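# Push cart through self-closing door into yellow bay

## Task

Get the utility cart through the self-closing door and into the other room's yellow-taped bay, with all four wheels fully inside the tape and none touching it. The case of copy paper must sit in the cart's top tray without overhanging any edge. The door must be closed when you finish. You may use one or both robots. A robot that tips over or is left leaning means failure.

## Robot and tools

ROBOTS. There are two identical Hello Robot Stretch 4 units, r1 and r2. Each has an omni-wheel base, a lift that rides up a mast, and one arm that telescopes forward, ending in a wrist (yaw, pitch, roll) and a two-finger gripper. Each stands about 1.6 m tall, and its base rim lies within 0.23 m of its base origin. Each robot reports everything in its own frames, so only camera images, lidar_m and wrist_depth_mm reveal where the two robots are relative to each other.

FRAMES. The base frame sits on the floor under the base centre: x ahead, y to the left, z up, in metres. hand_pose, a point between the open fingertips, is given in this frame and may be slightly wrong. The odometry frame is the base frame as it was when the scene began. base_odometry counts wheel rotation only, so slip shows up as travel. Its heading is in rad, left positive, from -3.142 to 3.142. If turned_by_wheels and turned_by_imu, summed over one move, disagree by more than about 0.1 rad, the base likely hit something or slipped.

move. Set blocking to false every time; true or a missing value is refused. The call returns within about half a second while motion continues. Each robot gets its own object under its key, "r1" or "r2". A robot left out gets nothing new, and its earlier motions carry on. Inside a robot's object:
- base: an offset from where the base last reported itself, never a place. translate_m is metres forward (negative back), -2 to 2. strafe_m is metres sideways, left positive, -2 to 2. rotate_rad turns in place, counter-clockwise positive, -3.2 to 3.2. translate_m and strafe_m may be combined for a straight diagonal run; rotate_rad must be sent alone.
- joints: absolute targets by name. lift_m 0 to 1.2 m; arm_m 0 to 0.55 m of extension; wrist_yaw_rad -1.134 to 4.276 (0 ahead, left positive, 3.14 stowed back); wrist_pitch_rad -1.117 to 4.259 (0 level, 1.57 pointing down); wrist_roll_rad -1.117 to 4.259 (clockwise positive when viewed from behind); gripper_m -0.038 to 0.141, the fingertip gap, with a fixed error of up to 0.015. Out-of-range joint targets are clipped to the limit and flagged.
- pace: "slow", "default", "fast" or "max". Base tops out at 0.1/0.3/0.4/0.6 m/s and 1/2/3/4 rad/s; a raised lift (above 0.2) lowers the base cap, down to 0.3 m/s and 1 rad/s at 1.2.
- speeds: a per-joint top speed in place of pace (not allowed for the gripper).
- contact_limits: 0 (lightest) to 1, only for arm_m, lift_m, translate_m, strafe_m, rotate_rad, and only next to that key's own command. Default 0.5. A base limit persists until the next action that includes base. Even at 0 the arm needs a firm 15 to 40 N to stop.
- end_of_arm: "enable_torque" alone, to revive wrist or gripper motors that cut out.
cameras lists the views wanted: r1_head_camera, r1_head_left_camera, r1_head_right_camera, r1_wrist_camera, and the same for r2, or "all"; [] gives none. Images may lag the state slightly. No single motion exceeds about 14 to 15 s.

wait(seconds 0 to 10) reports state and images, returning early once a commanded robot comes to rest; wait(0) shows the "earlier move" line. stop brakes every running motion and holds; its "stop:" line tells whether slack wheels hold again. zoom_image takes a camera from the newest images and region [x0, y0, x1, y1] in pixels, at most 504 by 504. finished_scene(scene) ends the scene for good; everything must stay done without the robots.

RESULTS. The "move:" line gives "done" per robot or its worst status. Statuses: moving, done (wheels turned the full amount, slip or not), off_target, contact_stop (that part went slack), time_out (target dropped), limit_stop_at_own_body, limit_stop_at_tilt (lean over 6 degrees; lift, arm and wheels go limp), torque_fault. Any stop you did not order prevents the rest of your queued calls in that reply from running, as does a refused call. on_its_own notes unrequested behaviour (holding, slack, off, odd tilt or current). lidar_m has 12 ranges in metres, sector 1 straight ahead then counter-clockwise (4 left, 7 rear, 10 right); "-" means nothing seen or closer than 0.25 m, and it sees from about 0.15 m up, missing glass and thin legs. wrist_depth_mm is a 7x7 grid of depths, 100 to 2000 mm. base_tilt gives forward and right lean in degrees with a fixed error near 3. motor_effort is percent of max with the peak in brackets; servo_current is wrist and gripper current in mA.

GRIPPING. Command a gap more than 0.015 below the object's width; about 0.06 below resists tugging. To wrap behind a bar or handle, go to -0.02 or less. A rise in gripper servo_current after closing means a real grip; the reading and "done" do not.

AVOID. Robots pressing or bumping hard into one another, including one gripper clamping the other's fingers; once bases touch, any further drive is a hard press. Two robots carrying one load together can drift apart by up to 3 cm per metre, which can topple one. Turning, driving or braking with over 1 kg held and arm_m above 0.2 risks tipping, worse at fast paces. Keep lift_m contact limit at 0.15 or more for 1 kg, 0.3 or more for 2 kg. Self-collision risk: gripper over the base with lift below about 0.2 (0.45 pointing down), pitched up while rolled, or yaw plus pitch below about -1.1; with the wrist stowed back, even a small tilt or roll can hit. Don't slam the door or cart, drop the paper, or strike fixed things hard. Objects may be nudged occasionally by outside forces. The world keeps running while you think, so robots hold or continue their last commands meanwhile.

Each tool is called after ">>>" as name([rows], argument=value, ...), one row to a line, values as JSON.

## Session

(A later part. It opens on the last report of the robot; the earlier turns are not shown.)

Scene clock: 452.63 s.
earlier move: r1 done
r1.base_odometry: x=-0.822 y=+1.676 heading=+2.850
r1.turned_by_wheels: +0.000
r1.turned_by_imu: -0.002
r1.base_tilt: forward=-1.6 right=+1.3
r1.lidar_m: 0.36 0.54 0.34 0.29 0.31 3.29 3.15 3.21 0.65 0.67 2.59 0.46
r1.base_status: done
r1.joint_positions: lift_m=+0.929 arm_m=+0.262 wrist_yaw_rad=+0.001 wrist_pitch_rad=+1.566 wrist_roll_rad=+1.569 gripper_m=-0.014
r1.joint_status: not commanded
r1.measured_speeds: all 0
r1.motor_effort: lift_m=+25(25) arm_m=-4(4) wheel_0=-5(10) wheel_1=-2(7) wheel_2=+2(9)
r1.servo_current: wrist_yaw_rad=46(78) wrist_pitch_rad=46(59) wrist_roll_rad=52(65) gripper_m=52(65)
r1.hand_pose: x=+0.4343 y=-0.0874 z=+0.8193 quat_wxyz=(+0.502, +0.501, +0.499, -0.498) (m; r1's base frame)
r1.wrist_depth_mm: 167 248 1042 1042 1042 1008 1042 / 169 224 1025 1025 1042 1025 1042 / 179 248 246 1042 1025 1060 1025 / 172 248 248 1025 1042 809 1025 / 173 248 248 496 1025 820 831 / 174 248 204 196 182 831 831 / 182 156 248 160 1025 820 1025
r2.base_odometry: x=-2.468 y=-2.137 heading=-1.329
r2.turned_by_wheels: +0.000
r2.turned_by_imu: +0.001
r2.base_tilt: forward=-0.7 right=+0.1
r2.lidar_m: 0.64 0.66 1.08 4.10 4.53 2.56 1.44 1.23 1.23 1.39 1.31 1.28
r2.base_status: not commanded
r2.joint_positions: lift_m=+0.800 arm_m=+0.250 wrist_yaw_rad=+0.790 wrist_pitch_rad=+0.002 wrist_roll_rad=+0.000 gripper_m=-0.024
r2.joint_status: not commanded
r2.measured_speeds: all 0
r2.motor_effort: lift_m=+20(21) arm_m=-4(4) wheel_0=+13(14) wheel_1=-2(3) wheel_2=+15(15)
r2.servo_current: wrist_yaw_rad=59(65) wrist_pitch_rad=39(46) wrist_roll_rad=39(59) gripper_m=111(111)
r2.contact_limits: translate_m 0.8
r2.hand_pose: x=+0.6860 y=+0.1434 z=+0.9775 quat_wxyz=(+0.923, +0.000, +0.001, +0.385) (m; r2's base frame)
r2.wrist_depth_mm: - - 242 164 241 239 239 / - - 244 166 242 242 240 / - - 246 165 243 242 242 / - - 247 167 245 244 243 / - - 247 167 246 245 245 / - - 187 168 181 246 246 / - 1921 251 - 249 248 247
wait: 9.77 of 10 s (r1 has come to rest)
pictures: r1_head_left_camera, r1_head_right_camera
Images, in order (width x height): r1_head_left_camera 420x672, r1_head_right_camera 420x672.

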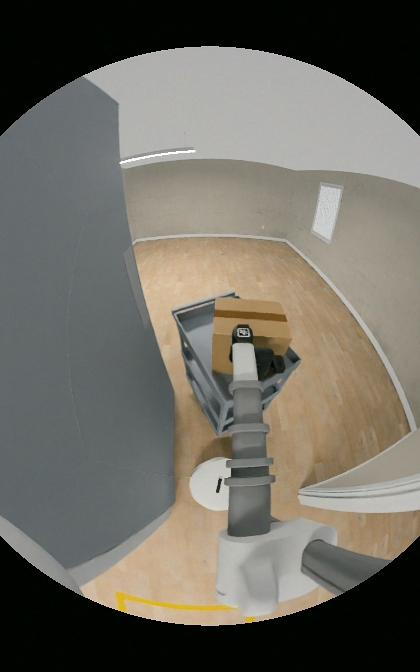

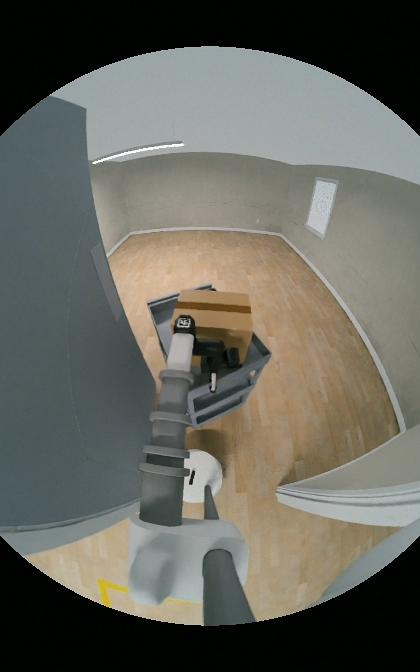

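>>> move(r1={"joints":{"wrist_roll_rad":2.1},"speeds":{"wrist_roll_rad":0.15}}, blocking=false, cameras=[])

>>> wait(seconds=5, cameras=["r1_head_camera","r1_head_right_camera","r1_wrist_camera"])

Scene clock: 460.77 s.
move: r1 moving
r1.base_odometry: x=-0.822 y=+1.676 heading=+2.850
r1.turned_by_wheels: +0.000
r1.turned_by_imu: -0.001
r1.base_tilt: forward=-1.6 right=+1.3
r1.lidar_m: 0.36 0.53 0.35 0.30 0.31 3.30 3.15 3.20 0.67 0.67 2.57 0.49
r1.base_status: not commanded
r1.joint_positions: lift_m=+0.929 arm_m=+0.262 wrist_yaw_rad=+0.001 wrist_pitch_rad=+1.566 wrist_roll_rad=+1.629 gripper_m=-0.014
r1.joint_status: wrist_roll_rad moving
r1.measured_speeds: translate_m=+0.000 strafe_m=+0.000 rotate_rad=+0.000 lift_m=+0.000 arm_m=+0.000 wrist_yaw_rad=+0.000 wrist_pitch_rad=+0.000 wrist_roll_rad=+0.149
r1.motor_effort: lift_m=+25(25) arm_m=-4(4) wheel_0=-5(5) wheel_1=-2(2) wheel_2=+2(3)
r1.servo_current: wrist_yaw_rad=46(65) wrist_pitch_rad=39(52) wrist_roll_rad=72(72) gripper_m=52(59)
r1.hand_pose: x=+0.4343 y=-0.0874 z=+0.8193 quat_wxyz=(+0.486, +0.515, +0.484, -0.513) (m; r1's base frame)
r1.wrist_depth_mm: 248 248 1025 1025 1042 1025 1042 / 185 220 1042 1008 1025 1042 1060 / 185 249 240 1042 1025 1042 1042 / 186 247 247 1042 1042 809 831 / 176 249 248 1042 1025 831 820 / 175 248 200 195 181 831 831 / 181 151 248 200 1025 131 1008
r2: as last shown
r2.lidar_m: 0.64 0.64 1.10 4.12 4.48 2.54 1.45 1.21 1.21 1.42 1.26 1.30
r2.motor_effort: lift_m=+21(21) arm_m=-4(4) wheel_0=+13(13) wheel_1=-2(3) wheel_2=+14(15)
r2.servo_current: wrist_yaw_rad=59(65) wrist_pitch_rad=39(46) wrist_roll_rad=52(59) gripper_m=104(104)
r2.contact_limits: translate_m 0.8
r2.wrist_depth_mm: - - 242 165 240 240 239 / - - 244 165 241 242 240 / - - 246 166 244 242 240 / - - 248 167 245 244 243 / - - 248 166 246 246 244 / - - 187 167 181 246 245 / - 1921 251 - 249 247 248
pictures: none
No camera images: "cameras" was empty.

Scene clock: 464.20 s.
earlier move: r1 done
r1.base_odometry: x=-0.822 y=+1.676 heading=+2.850
r1.turned_by_wheels: +0.000
r1.turned_by_imu: +0.000
r1.base_tilt: forward=-1.6 right=+1.3
r1.lidar_m: 0.37 0.53 0.34 0.30 0.32 3.30 3.15 3.20 0.65 0.66 2.55 0.47
r1.base_status: not commanded
r1.joint_positions: lift_m=+0.929 arm_m=+0.262 wrist_yaw_rad=+0.001 wrist_pitch_rad=+1.566 wrist_roll_rad=+2.090 gripper_m=-0.014
r1.joint_status: all done
r1.measured_speeds: all 0
r1.motor_effort: lift_m=+25(25) arm_m=-3(4) wheel_0=-5(6) wheel_1=-2(2) wheel_2=+2(3)
r1.servo_current: wrist_yaw_rad=33(78) wrist_pitch_rad=52(52) wrist_roll_rad=59(91) gripper_m=52(59)
r1.hand_pose: x=+0.4343 y=-0.0874 z=+0.8193 quat_wxyz=(+0.356, +0.613, +0.354, -0.610) (m; r1's base frame)
r1.wrist_depth_mm: 1025 1025 1025 1025 1025 1042 1025 / 1042 1025 1042 1025 1042 820 820 / 222 544 1042 1042 991 820 820 / 229 206 831 1042 1042 820 820 / 225 247 206 778 1025 1025 1008 / 199 247 202 206 178 1008 - / 181 158 202 248 202 131 -
r2.base_odometry: x=-2.468 y=-2.137 heading=-1.329
r2.turned_by_wheels: +0.000
r2.turned_by_imu: +0.000
r2.base_tilt: forward=-0.7 right=+0.0
r2.lidar_m: 0.64 0.67 1.07 4.10 4.49 2.54 1.44 1.19 1.20 1.42 1.29 1.29
r2.base_status: not commanded
r2.joint_positions: lift_m=+0.800 arm_m=+0.250 wrist_yaw_rad=+0.790 wrist_pitch_rad=+0.002 wrist_roll_rad=+0.000 gripper_m=-0.024
r2.joint_status: not commanded
r2.measured_speeds: all 0
r2.motor_effort: lift_m=+21(21) arm_m=-4(4) wheel_0=+13(13) wheel_1=-2(3) wheel_2=+15(15)
r2.servo_current: wrist_yaw_rad=52(65) wrist_pitch_rad=46(46) wrist_roll_rad=46(59) gripper_m=111(117)
r2.contact_limits: translate_m 0.8
r2.hand_pose: x=+0.6860 y=+0.1434 z=+0.9775 quat_wxyz=(+0.923, +0.000, +0.001, +0.385) (m; r2's base frame)
r2.wrist_depth_mm: - - 243 165 241 240 239 / - - 244 165 242 241 239 / - - 245 166 243 243 241 / - - 247 167 245 244 243 / - - 248 167 247 245 244 / - - 186 168 180 245 246 / - 1921 251 - 249 247 246
wait: 3.43 of 5 s (r1 has come to rest)
pictures: r1_head_camera, r1_head_right_camera, r1_wrist_camera
Images, in order (width x height): r1_head_camera 420x560, r1_head_right_camera 420x672, r1_wrist_camera 616x392.

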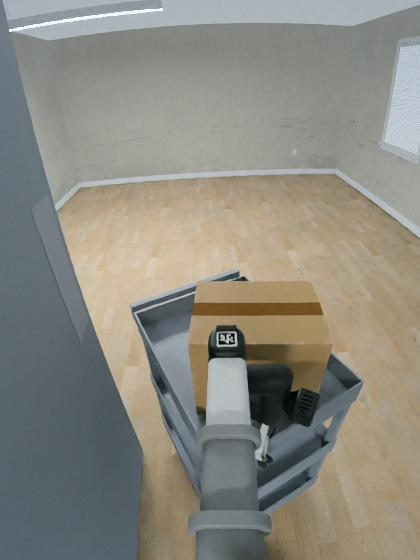

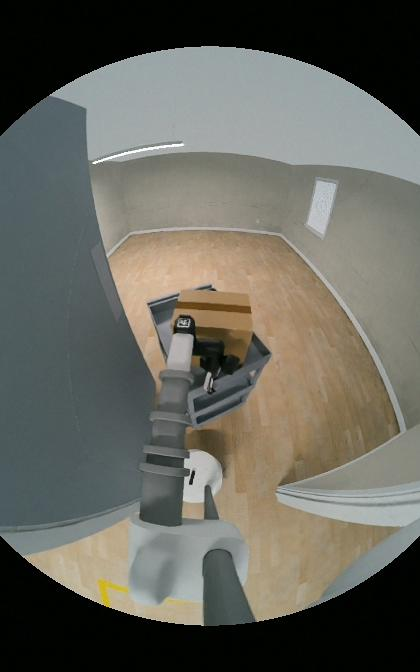

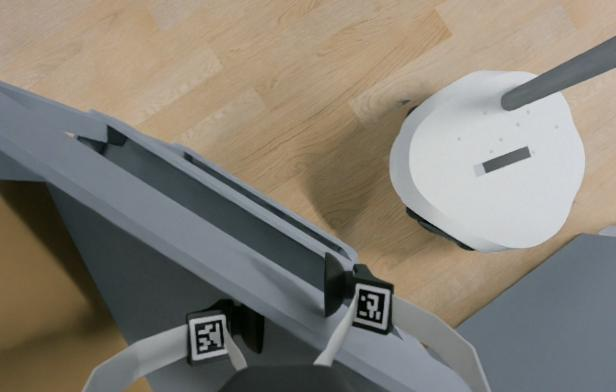

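>>> zoom_image(camera="r1_head_camera", region=[120, 250, 390, 540])

Scaled by 1.738 from the camera's 420x560 image, which has a finer 600x800 frame.

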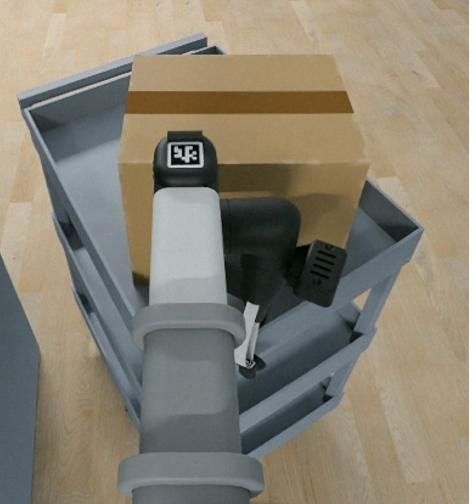

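>>> move(r1={"joints":{"gripper_m":0.08}}, blocking=false, cameras=[])

>>> wait(seconds=2, cameras=[])

>>> move(r1={"joints":{"lift_m":1.12}}, blocking=false, cameras=[])

>>> wait(seconds=3, cameras=[])

>>> move(r1={"base":{"strafe_m":-0.255},"joints":{"wrist_roll_rad":1.06}}, blocking=false, cameras=[])

>>> wait(seconds=4, cameras=["r1_head_camera","r1_wrist_camera"])

Scene clock: 499.63 s.
move: r1 moving
r1.base_odometry: x=-0.822 y=+1.676 heading=+2.850
r1.turned_by_wheels: +0.000
r1.turned_by_imu: -0.002
r1.base_tilt: forward=-1.6 right=+1.3
r1.lidar_m: 0.39 0.52 0.34 0.30 0.31 3.31 3.13 3.22 0.64 0.67 2.55 0.48
r1.base_status: not commanded
r1.joint_positions: lift_m=+0.930 arm_m=+0.262 wrist_yaw_rad=+0.001 wrist_pitch_rad=+1.566 wrist_roll_rad=+2.092 gripper_m=+0.009
r1.joint_status: gripper_m moving
r1.measured_speeds: translate_m=+0.000 strafe_m=+0.000 rotate_rad=+0.000 lift_m=+0.002 arm_m=+0.000 wrist_yaw_rad=+0.000 wrist_pitch_rad=+0.000 wrist_roll_rad=+0.007
r1.motor_effort: lift_m=+22(25) arm_m=-4(4) wheel_0=-4(5) wheel_1=-1(2) wheel_2=+2(2)
r1.servo_current: wrist_yaw_rad=59(65) wrist_pitch_rad=46(52) wrist_roll_rad=65(72) gripper_m=59(59)
r1.hand_pose: x=+0.4343 y=-0.0874 z=+0.8196 quat_wxyz=(+0.355, +0.613, +0.354, -0.610) (m; r1's base frame)
r1.wrist_depth_mm: 1042 1025 1042 1025 1025 1042 1025 / 1042 1042 1060 1025 1042 842 820 / 220 544 1042 1042 1025 809 820 / 233 211 - 1042 1042 831 831 / 220 251 210 512 1025 1060 1025 / 200 250 202 212 181 1042 - / 180 162 251 249 199 134 -
r2: as last shown
r2.turned_by_imu: +0.005
r2.base_tilt: forward=-0.6 right=+0.0
r2.lidar_m: 0.62 0.67 1.08 4.11 4.51 2.54 1.41 1.22 1.21 1.42 1.29 1.30
r2.motor_effort: lift_m=+20(21) arm_m=-4(4) wheel_0=+13(13) wheel_1=-2(3) wheel_2=+14(15)
r2.servo_current: wrist_yaw_rad=39(52) wrist_pitch_rad=39(46) wrist_roll_rad=39(59) gripper_m=104(111)
r2.contact_limits: translate_m 0.8
r2.wrist_depth_mm: - - 244 164 240 239 239 / - - 244 165 242 242 241 / - - 244 166 243 242 242 / - - 247 167 245 244 243 / - - 249 167 247 245 244 / - - 186 168 181 246 246 / - 1921 251 - 248 247 246
pictures: none
No camera images: "cameras" was empty.

Scene clock: 500.83 s.
earlier move: r1 done
r1.base_odometry: x=-0.822 y=+1.676 heading=+2.850
r1.turned_by_wheels: +0.000
r1.turned_by_imu: +0.000
r1.base_tilt: forward=-1.6 right=+1.3
r1.lidar_m: 0.36 0.55 0.35 0.30 0.31 3.29 3.16 3.20 0.66 0.66 2.57 0.45
r1.base_status: not commanded
r1.joint_positions: lift_m=+0.930 arm_m=+0.262 wrist_yaw_rad=+0.001 wrist_pitch_rad=+1.567 wrist_roll_rad=+2.098 gripper_m=+0.080
r1.joint_status: all done
r1.measured_speeds: all 0
r1.motor_effort: lift_m=+21(25) arm_m=-3(4) wheel_0=-4(5) wheel_1=-1(2) wheel_2=+2(3)
r1.servo_current: wrist_yaw_rad=46(65) wrist_pitch_rad=39(52) wrist_roll_rad=52(72) gripper_m=39(85)
r1.hand_pose: x=+0.4340 y=-0.0874 z=+0.8197 quat_wxyz=(+0.353, +0.614, +0.352, -0.612) (m; r1's base frame)
r1.wrist_depth_mm: 1042 1042 1042 1060 1042 1042 1025 / 1042 1060 1042 1042 1025 820 820 / 234 1025 1060 1042 931 820 820 / 227 207 891 1042 1042 831 831 / 224 247 208 820 1025 1042 1042 / 202 247 196 215 189 1042 - / 183 213 248 143 199 - -
r2.base_odometry: x=-2.468 y=-2.137 heading=-1.329
r2.turned_by_wheels: +0.000
r2.turned_by_imu: +0.000
r2.base_tilt: forward=-0.7 right=+0.0
r2.lidar_m: 0.64 0.66 1.06 4.12 4.51 2.49 1.40 1.23 1.20 1.41 1.31 1.28
r2.base_status: not commanded
r2.joint_positions: lift_m=+0.800 arm_m=+0.250 wrist_yaw_rad=+0.790 wrist_pitch_rad=+0.002 wrist_roll_rad=+0.000 gripper_m=-0.024
r2.joint_status: not commanded
r2.measured_speeds: all 0
r2.motor_effort: lift_m=+21(21) arm_m=-4(4) wheel_0=+13(13) wheel_1=-2(3) wheel_2=+14(15)
r2.servo_current: wrist_yaw_rad=52(59) wrist_pitch_rad=39(46) wrist_roll_rad=46(59) gripper_m=104(111)
r2.contact_limits: translate_m 0.8
r2.hand_pose: x=+0.6860 y=+0.1434 z=+0.9775 quat_wxyz=(+0.923, +0.000, +0.001, +0.385) (m; r2's base frame)
r2.wrist_depth_mm: - - 242 165 241 240 238 / - - 244 165 242 241 239 / - - 245 166 243 242 242 / - - 247 166 244 244 243 / - - 249 167 247 246 244 / - - 186 168 180 246 246 / - 1921 250 - 248 248 248
wait: 1.20 of 2 s (r1 has come to rest)
pictures: none
No camera images: "cameras" was empty.

Scene clock: 501.33 s.
move: r1 moving
r1.base_odometry: x=-0.822 y=+1.676 heading=+2.850
r1.turned_by_wheels: +0.000
r1.turned_by_imu: +0.000
r1.base_tilt: forward=-1.6 right=+1.3
r1.lidar_m: 0.36 0.53 0.33 0.28 0.30 3.27 3.16 3.20 0.66 0.64 2.56 0.44
r1.base_status: not commanded
r1.joint_positions: lift_m=+0.967 arm_m=+0.262 wrist_yaw_rad=+0.001 wrist_pitch_rad=+1.567 wrist_roll_rad=+2.098 gripper_m=+0.080
r1.joint_status: lift_m moving
r1.measured_speeds: translate_m=+0.000 strafe_m=+0.000 rotate_rad=+0.000 lift_m=+0.146 arm_m=+0.000 wrist_yaw_rad=+0.000 wrist_pitch_rad=+0.000 wrist_roll_rad=+0.000
r1.motor_effort: lift_m=+26(27) arm_m=-3(4) wheel_0=-4(4) wheel_1=-1(2) wheel_2=+2(3)
r1.servo_current: wrist_yaw_rad=39(65) wrist_pitch_rad=46(46) wrist_roll_rad=52(59) gripper_m=39(46)
r1.hand_pose: x=+0.4339 y=-0.0874 z=+0.8572 quat_wxyz=(+0.353, +0.614, +0.352, -0.612) (m; r1's base frame)
r1.wrist_depth_mm: 1060 1078 1060 1078 1078 1060 1098 / 1060 1060 1060 1060 1078 866 854 / 265 559 1060 1060 917 842 866 / 249 250 854 1078 1078 854 1078 / 226 278 232 768 1060 1060 1060 / 204 262 211 251 189 1060 - / 183 213 279 143 218 - -
r2: as last shown
r2.base_tilt: forward=-0.7 right=+0.1
r2.lidar_m: 0.62 0.67 1.06 4.13 4.50 2.50 1.41 1.22 1.20 1.43 1.31 1.28
r2.motor_effort: lift_m=+20(21) arm_m=-4(4) wheel_0=+13(13) wheel_1=-3(3) wheel_2=+14(15)
r2.servo_current: wrist_yaw_rad=52(59) wrist_pitch_rad=39(46) wrist_roll_rad=52(52) gripper_m=104(104)
r2.contact_limits: translate_m 0.8
r2.wrist_depth_mm: - - 243 164 241 239 240 / - - 245 165 241 241 240 / - - 245 166 244 242 241 / - - 247 167 246 244 243 / - - 249 167 246 245 244 / - - 186 167 180 246 246 / - 1921 252 - 250 247 246
pictures: none
No camera images: "cameras" was empty.

Scene clock: 502.70 s.
earlier move: r1 done
r1.base_odometry: x=-0.822 y=+1.676 heading=+2.850
r1.turned_by_wheels: +0.000
r1.turned_by_imu: +0.000
r1.base_tilt: forward=-1.6 right=+1.3
r1.lidar_m: 0.35 0.53 0.33 0.30 0.31 3.31 3.11 3.20 0.66 0.68 2.56 0.46
r1.base_status: not commanded
r1.joint_positions: lift_m=+1.119 arm_m=+0.262 wrist_yaw_rad=+0.001 wrist_pitch_rad=+1.567 wrist_roll_rad=+2.098 gripper_m=+0.080
r1.joint_status: all done
r1.measured_speeds: all 0
r1.motor_effort: lift_m=+25(28) arm_m=-4(4) wheel_0=-4(4) wheel_1=-1(2) wheel_2=+2(3)
r1.servo_current: wrist_yaw_rad=26(72) wrist_pitch_rad=39(52) wrist_roll_rad=46(65) gripper_m=46(52)
r1.hand_pose: x=+0.4339 y=-0.0874 z=+1.0093 quat_wxyz=(+0.353, +0.614, +0.352, -0.612) (m; r1's base frame)
r1.wrist_depth_mm: 1205 1229 1229 1229 1205 1205 1229 / 1229 1205 1205 1205 1229 1255 1229 / 442 449 1205 1182 1025 1008 1229 / 259 407 436 1229 1078 1008 1205 / 226 320 436 436 1229 1229 - / 204 263 211 436 195 - - / 184 212 332 143 - - -
r2.base_odometry: x=-2.468 y=-2.137 heading=-1.329
r2.turned_by_wheels: +0.000
r2.turned_by_imu: +0.000
r2.base_tilt: forward=-0.7 right=+0.1
r2.lidar_m: 0.63 0.65 1.10 4.11 4.49 2.53 1.42 1.21 1.21 1.41 1.31 1.30
r2.base_status: not commanded
r2.joint_positions: lift_m=+0.800 arm_m=+0.250 wrist_yaw_rad=+0.790 wrist_pitch_rad=+0.002 wrist_roll_rad=+0.000 gripper_m=-0.024
r2.joint_status: not commanded
r2.measured_speeds: all 0
r2.motor_effort: lift_m=+21(21) arm_m=-4(4) wheel_0=+13(13) wheel_1=-2(3) wheel_2=+14(15)
r2.servo_current: wrist_yaw_rad=52(59) wrist_pitch_rad=39(46) wrist_roll_rad=59(59) gripper_m=104(111)
r2.contact_limits: translate_m 0.8
r2.hand_pose: x=+0.6860 y=+0.1434 z=+0.9775 quat_wxyz=(+0.923, +0.000, +0.001, +0.385) (m; r2's base frame)
r2.wrist_depth_mm: - - 242 165 241 240 238 / - - 244 166 243 240 240 / - - 246 165 243 242 242 / - - 247 166 245 245 243 / - - 248 167 246 243 244 / - - 186 168 181 247 246 / - 1921 251 - 250 247 248
wait: 1.37 of 3 s (r1 has come to rest)
pictures: none
No camera images: "cameras" was empty.

Scene clock: 503.20 s.
move: r1 moving
r1.base_odometry: x=-0.812 y=+1.711 heading=+2.850
r1.turned_by_wheels: +0.000
r1.turned_by_imu: +0.000
r1.base_tilt: forward=-1.6 right=+1.2
r1.lidar_m: 0.36 0.54 0.38 0.31 0.31 3.29 3.13 3.20 0.64 0.60 2.54 0.50
r1.base_status: strafe_m moving
r1.joint_positions: lift_m=+1.119 arm_m=+0.262 wrist_yaw_rad=+0.001 wrist_pitch_rad=+1.567 wrist_roll_rad=+1.520 gripper_m=+0.080
r1.joint_status: wrist_roll_rad moving
r1.measured_speeds: translate_m=+0.000 strafe_m=-0.140 rotate_rad=+0.000 lift_m=+0.000 arm_m=+0.000 wrist_yaw_rad=+0.000 wrist_pitch_rad=+0.000 wrist_roll_rad=-1.817
r1.motor_effort: lift_m=+25(25) arm_m=-3(4) wheel_0=+8(12) wheel_1=-7(9) wheel_2=+0(2)
r1.servo_current: wrist_yaw_rad=65(65) wrist_pitch_rad=39(46) wrist_roll_rad=72(111) gripper_m=46(46)
r1.hand_pose: x=+0.4339 y=-0.0874 z=+1.0093 quat_wxyz=(+0.514, +0.488, +0.512, -0.486) (m; r1's base frame)
r1.wrist_depth_mm: 1229 407 1205 1229 1229 1229 1205 / 384 436 1229 1229 1229 1205 1229 / 186 270 439 1205 1229 1229 1229 / 185 268 436 1229 1229 1008 1205 / 176 267 433 1229 1025 1025 1229 / 183 248 212 433 195 1025 1229 / 182 216 436 143 - - 1255
r2: as last shown
r2.base_tilt: forward=-0.6 right=+0.1
r2.lidar_m: 0.65 0.68 1.09 4.10 4.49 2.54 1.43 1.22 1.20 1.44 1.30 1.27
r2.motor_effort: lift_m=+21(21) arm_m=-4(4) wheel_0=+13(13) wheel_1=-2(3) wheel_2=+15(15)
r2.servo_current: wrist_yaw_rad=39(65) wrist_pitch_rad=39(46) wrist_roll_rad=46(59) gripper_m=104(111)
r2.contact_limits: translate_m 0.8
r2.wrist_depth_mm: - - 244 165 240 240 239 / - - 244 165 243 240 239 / - - 246 166 243 243 242 / - - 247 166 246 245 242 / - - 248 167 247 245 245 / - - 186 168 180 247 246 / - 1921 251 - 250 247 248
pictures: none
No camera images: "cameras" was empty.

Scene clock: 504.87 s.
earlier move: r1 done
r1.base_odometry: x=-0.749 y=+1.921 heading=+2.850
r1.turned_by_wheels: +0.000
r1.turned_by_imu: -0.001
r1.base_tilt: forward=-1.6 right=+1.3
r1.lidar_m: 0.43 0.43 0.61 0.56 0.58 3.27 3.12 3.16 0.41 0.52 2.29 3.02
r1.base_status: done
r1.joint_positions: lift_m=+1.119 arm_m=+0.262 wrist_yaw_rad=+0.001 wrist_pitch_rad=+1.568 wrist_roll_rad=+1.062 gripper_m=+0.080
r1.joint_status: all done
r1.measured_speeds: all 0
r1.motor_effort: lift_m=+25(25) arm_m=-4(4) wheel_0=+2(13) wheel_1=+0(10) wheel_2=+0(2)
r1.servo_current: wrist_yaw_rad=59(65) wrist_pitch_rad=46(52) wrist_roll_rad=52(111) gripper_m=46(52)
r1.hand_pose: x=+0.4339 y=-0.0874 z=+1.0093 quat_wxyz=(+0.611, +0.359, +0.609, -0.357) (m; r1's base frame)
r1.wrist_depth_mm: 1205 1205 1205 1205 1205 1205 1229 / 1205 1229 1205 1205 1205 1205 1229 / 1229 1229 1229 1255 1229 1255 1182 / 436 436 452 1229 1205 1229 - / 359 436 436 1205 1182 1229 1255 / 285 351 195 1229 195 1008 1229 / 246 298 379 151 1008 1008 683
r2.base_odometry: x=-2.468 y=-2.137 heading=-1.329
r2.turned_by_wheels: +0.000
r2.turned_by_imu: +0.000
r2.base_tilt: forward=-0.7 right=+0.1
r2.lidar_m: 0.63 0.68 1.06 4.10 4.52 2.55 1.42 1.20 1.21 1.45 1.31 1.27
r2.base_status: not commanded
r2.joint_positions: lift_m=+0.800 arm_m=+0.250 wrist_yaw_rad=+0.790 wrist_pitch_rad=+0.002 wrist_roll_rad=+0.000 gripper_m=-0.024
r2.joint_status: not commanded
r2.measured_speeds: all 0
r2.motor_effort: lift_m=+21(21) arm_m=-4(5) wheel_0=+13(13) wheel_1=-2(3) wheel_2=+14(15)
r2.servo_current: wrist_yaw_rad=52(65) wrist_pitch_rad=39(52) wrist_roll_rad=52(59) gripper_m=104(111)
r2.contact_limits: translate_m 0.8
r2.hand_pose: x=+0.6860 y=+0.1434 z=+0.9775 quat_wxyz=(+0.923, +0.000, +0.001, +0.385) (m; r2's base frame)
r2.wrist_depth_mm: - - 244 164 240 240 239 / - - 243 165 243 242 240 / - - 245 166 243 242 242 / - - 247 166 244 244 243 / - - 247 167 245 245 244 / - - 186 168 180 248 246 / - 1983 250 - 249 247 247
wait: 1.67 of 4 s (r1 has come to rest)
pictures: r1_head_camera, r1_wrist_camera
Images, in order (width x height): r1_head_camera 420x560, r1_wrist_camera 616x392.

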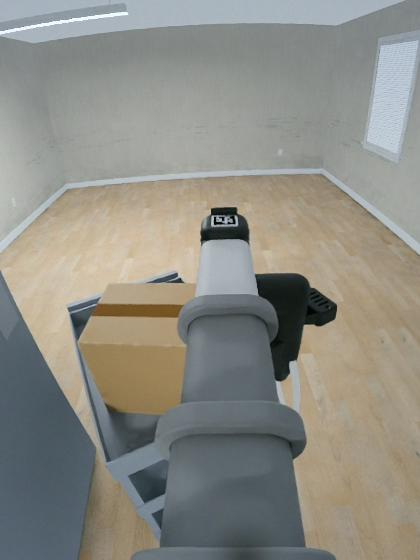

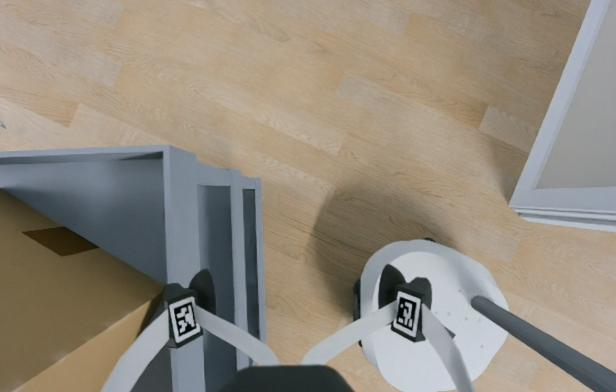

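>>> move(r1={"joints":{"arm_m":0.416,"gripper_m":0.06}}, blocking=false, cameras=[])

>>> wait(seconds=3, cameras=["r1_wrist_camera"])

Scene clock: 514.13 s.
move: r1 moving
r1.base_odometry: x=-0.749 y=+1.921 heading=+2.850
r1.turned_by_wheels: +0.000
r1.turned_by_imu: -0.001
r1.base_tilt: forward=-1.6 right=+1.3
r1.lidar_m: 0.46 0.43 0.61 0.54 0.58 3.28 3.10 3.18 0.41 0.48 2.29 3.00
r1.base_status: not commanded
r1.joint_positions: lift_m=+1.119 arm_m=+0.313 wrist_yaw_rad=+0.001 wrist_pitch_rad=+1.568 wrist_roll_rad=+1.062 gripper_m=+0.065
r1.joint_status: arm_m moving; gripper_m moving
r1.measured_speeds: translate_m=+0.000 strafe_m=+0.000 rotate_rad=+0.000 lift_m=+0.000 arm_m=+0.195 wrist_yaw_rad=+0.000 wrist_pitch_rad=+0.000 wrist_roll_rad=+0.000
r1.motor_effort: lift_m=+25(25) arm_m=+6(7) wheel_0=+2(3) wheel_1=+0(0) wheel_2=+0(0)
r1.servo_current: wrist_yaw_rad=46(59) wrist_pitch_rad=39(46) wrist_roll_rad=46(59) gripper_m=72(78)
r1.hand_pose: x=+0.4843 y=-0.0874 z=+1.0093 quat_wxyz=(+0.611, +0.358, +0.609, -0.357) (m; r1's base frame)
r1.wrist_depth_mm: 1229 1205 1229 1229 1229 1205 1229 / 1205 1229 1229 1229 1255 1229 1229 / 1229 1229 1229 1229 1229 1229 1205 / 433 433 436 1205 1255 1205 1138 / 379 436 436 1229 1205 1229 1229 / 293 357 193 1205 192 1008 1229 / 238 252 439 152 1025 1008 1229
r2: as last shown
r2.turned_by_imu: +0.001
r2.base_tilt: forward=-0.7 right=+0.0
r2.lidar_m: 0.65 0.68 1.05 4.09 4.50 2.54 1.44 1.20 1.20 1.44 1.30 1.30
r2.motor_effort: lift_m=+21(21) arm_m=-4(4) wheel_0=+13(13) wheel_1=-2(3) wheel_2=+14(15)
r2.servo_current: wrist_yaw_rad=52(52) wrist_pitch_rad=46(46) wrist_roll_rad=46(52) gripper_m=104(111)
r2.contact_limits: translate_m 0.8
r2.wrist_depth_mm: - - 242 165 240 240 239 / - - 244 166 243 241 240 / - - 245 166 243 243 241 / - - 247 167 245 244 242 / - - 250 167 246 245 245 / - - 186 168 181 246 245 / - 1983 251 - 249 247 248
pictures: none
No camera images: "cameras" was empty.

Scene clock: 515.17 s.
earlier move: r1 done
r1.base_odometry: x=-0.749 y=+1.921 heading=+2.850
r1.turned_by_wheels: +0.000
r1.turned_by_imu: +0.000
r1.base_tilt: forward=-1.6 right=+1.3
r1.lidar_m: 0.47 0.43 0.63 0.56 0.55 3.28 3.11 3.17 0.41 0.50 2.30 3.01
r1.base_status: not commanded
r1.joint_positions: lift_m=+1.119 arm_m=+0.416 wrist_yaw_rad=+0.001 wrist_pitch_rad=+1.568 wrist_roll_rad=+1.062 gripper_m=+0.060
r1.joint_status: all done
r1.measured_speeds: all 0
r1.motor_effort: lift_m=+25(25) arm_m=+5(8) wheel_0=+2(3) wheel_1=+0(1) wheel_2=+0(0)
r1.servo_current: wrist_yaw_rad=52(65) wrist_pitch_rad=46(46) wrist_roll_rad=46(72) gripper_m=39(78)
r1.hand_pose: x=+0.5876 y=-0.0874 z=+1.0093 quat_wxyz=(+0.611, +0.358, +0.609, -0.357) (m; r1's base frame)
r1.wrist_depth_mm: 1229 1205 1205 1229 1229 1229 1229 / 1229 1205 1229 1205 1229 1229 1205 / 1229 1229 1205 1229 1229 1229 1205 / 1255 1229 1182 1205 1229 1229 1205 / 433 436 436 436 1229 1205 1229 / 274 338 196 436 188 1008 1229 / 225 167 309 143 1025 1042 1008
r2.base_odometry: x=-2.468 y=-2.137 heading=-1.329
r2.turned_by_wheels: +0.000
r2.turned_by_imu: +0.000
r2.base_tilt: forward=-0.7 right=+0.0
r2.lidar_m: 0.64 0.67 1.08 4.08 4.51 2.52 1.44 1.22 1.21 1.42 1.30 1.29
r2.base_status: not commanded
r2.joint_positions: lift_m=+0.800 arm_m=+0.250 wrist_yaw_rad=+0.790 wrist_pitch_rad=+0.002 wrist_roll_rad=+0.000 gripper_m=-0.024
r2.joint_status: not commanded
r2.measured_speeds: all 0
r2.motor_effort: lift_m=+21(21) arm_m=-4(5) wheel_0=+12(13) wheel_1=-2(3) wheel_2=+15(15)
r2.servo_current: wrist_yaw_rad=52(72) wrist_pitch_rad=39(46) wrist_roll_rad=46(59) gripper_m=104(111)
r2.contact_limits: translate_m 0.8
r2.hand_pose: x=+0.6860 y=+0.1434 z=+0.9775 quat_wxyz=(+0.923, +0.000, +0.001, +0.385) (m; r2's base frame)
r2.wrist_depth_mm: - - 242 165 241 240 239 / - - 244 165 243 242 240 / - - 245 166 243 241 241 / - - 246 166 243 244 242 / - - 248 167 246 245 243 / - - 186 168 180 246 246 / - 1983 251 - 249 248 247
wait: 1.03 of 3 s (r1 has come to rest)
pictures: r1_wrist_camera
Images, in order (width x height): r1_wrist_camera 616x392.

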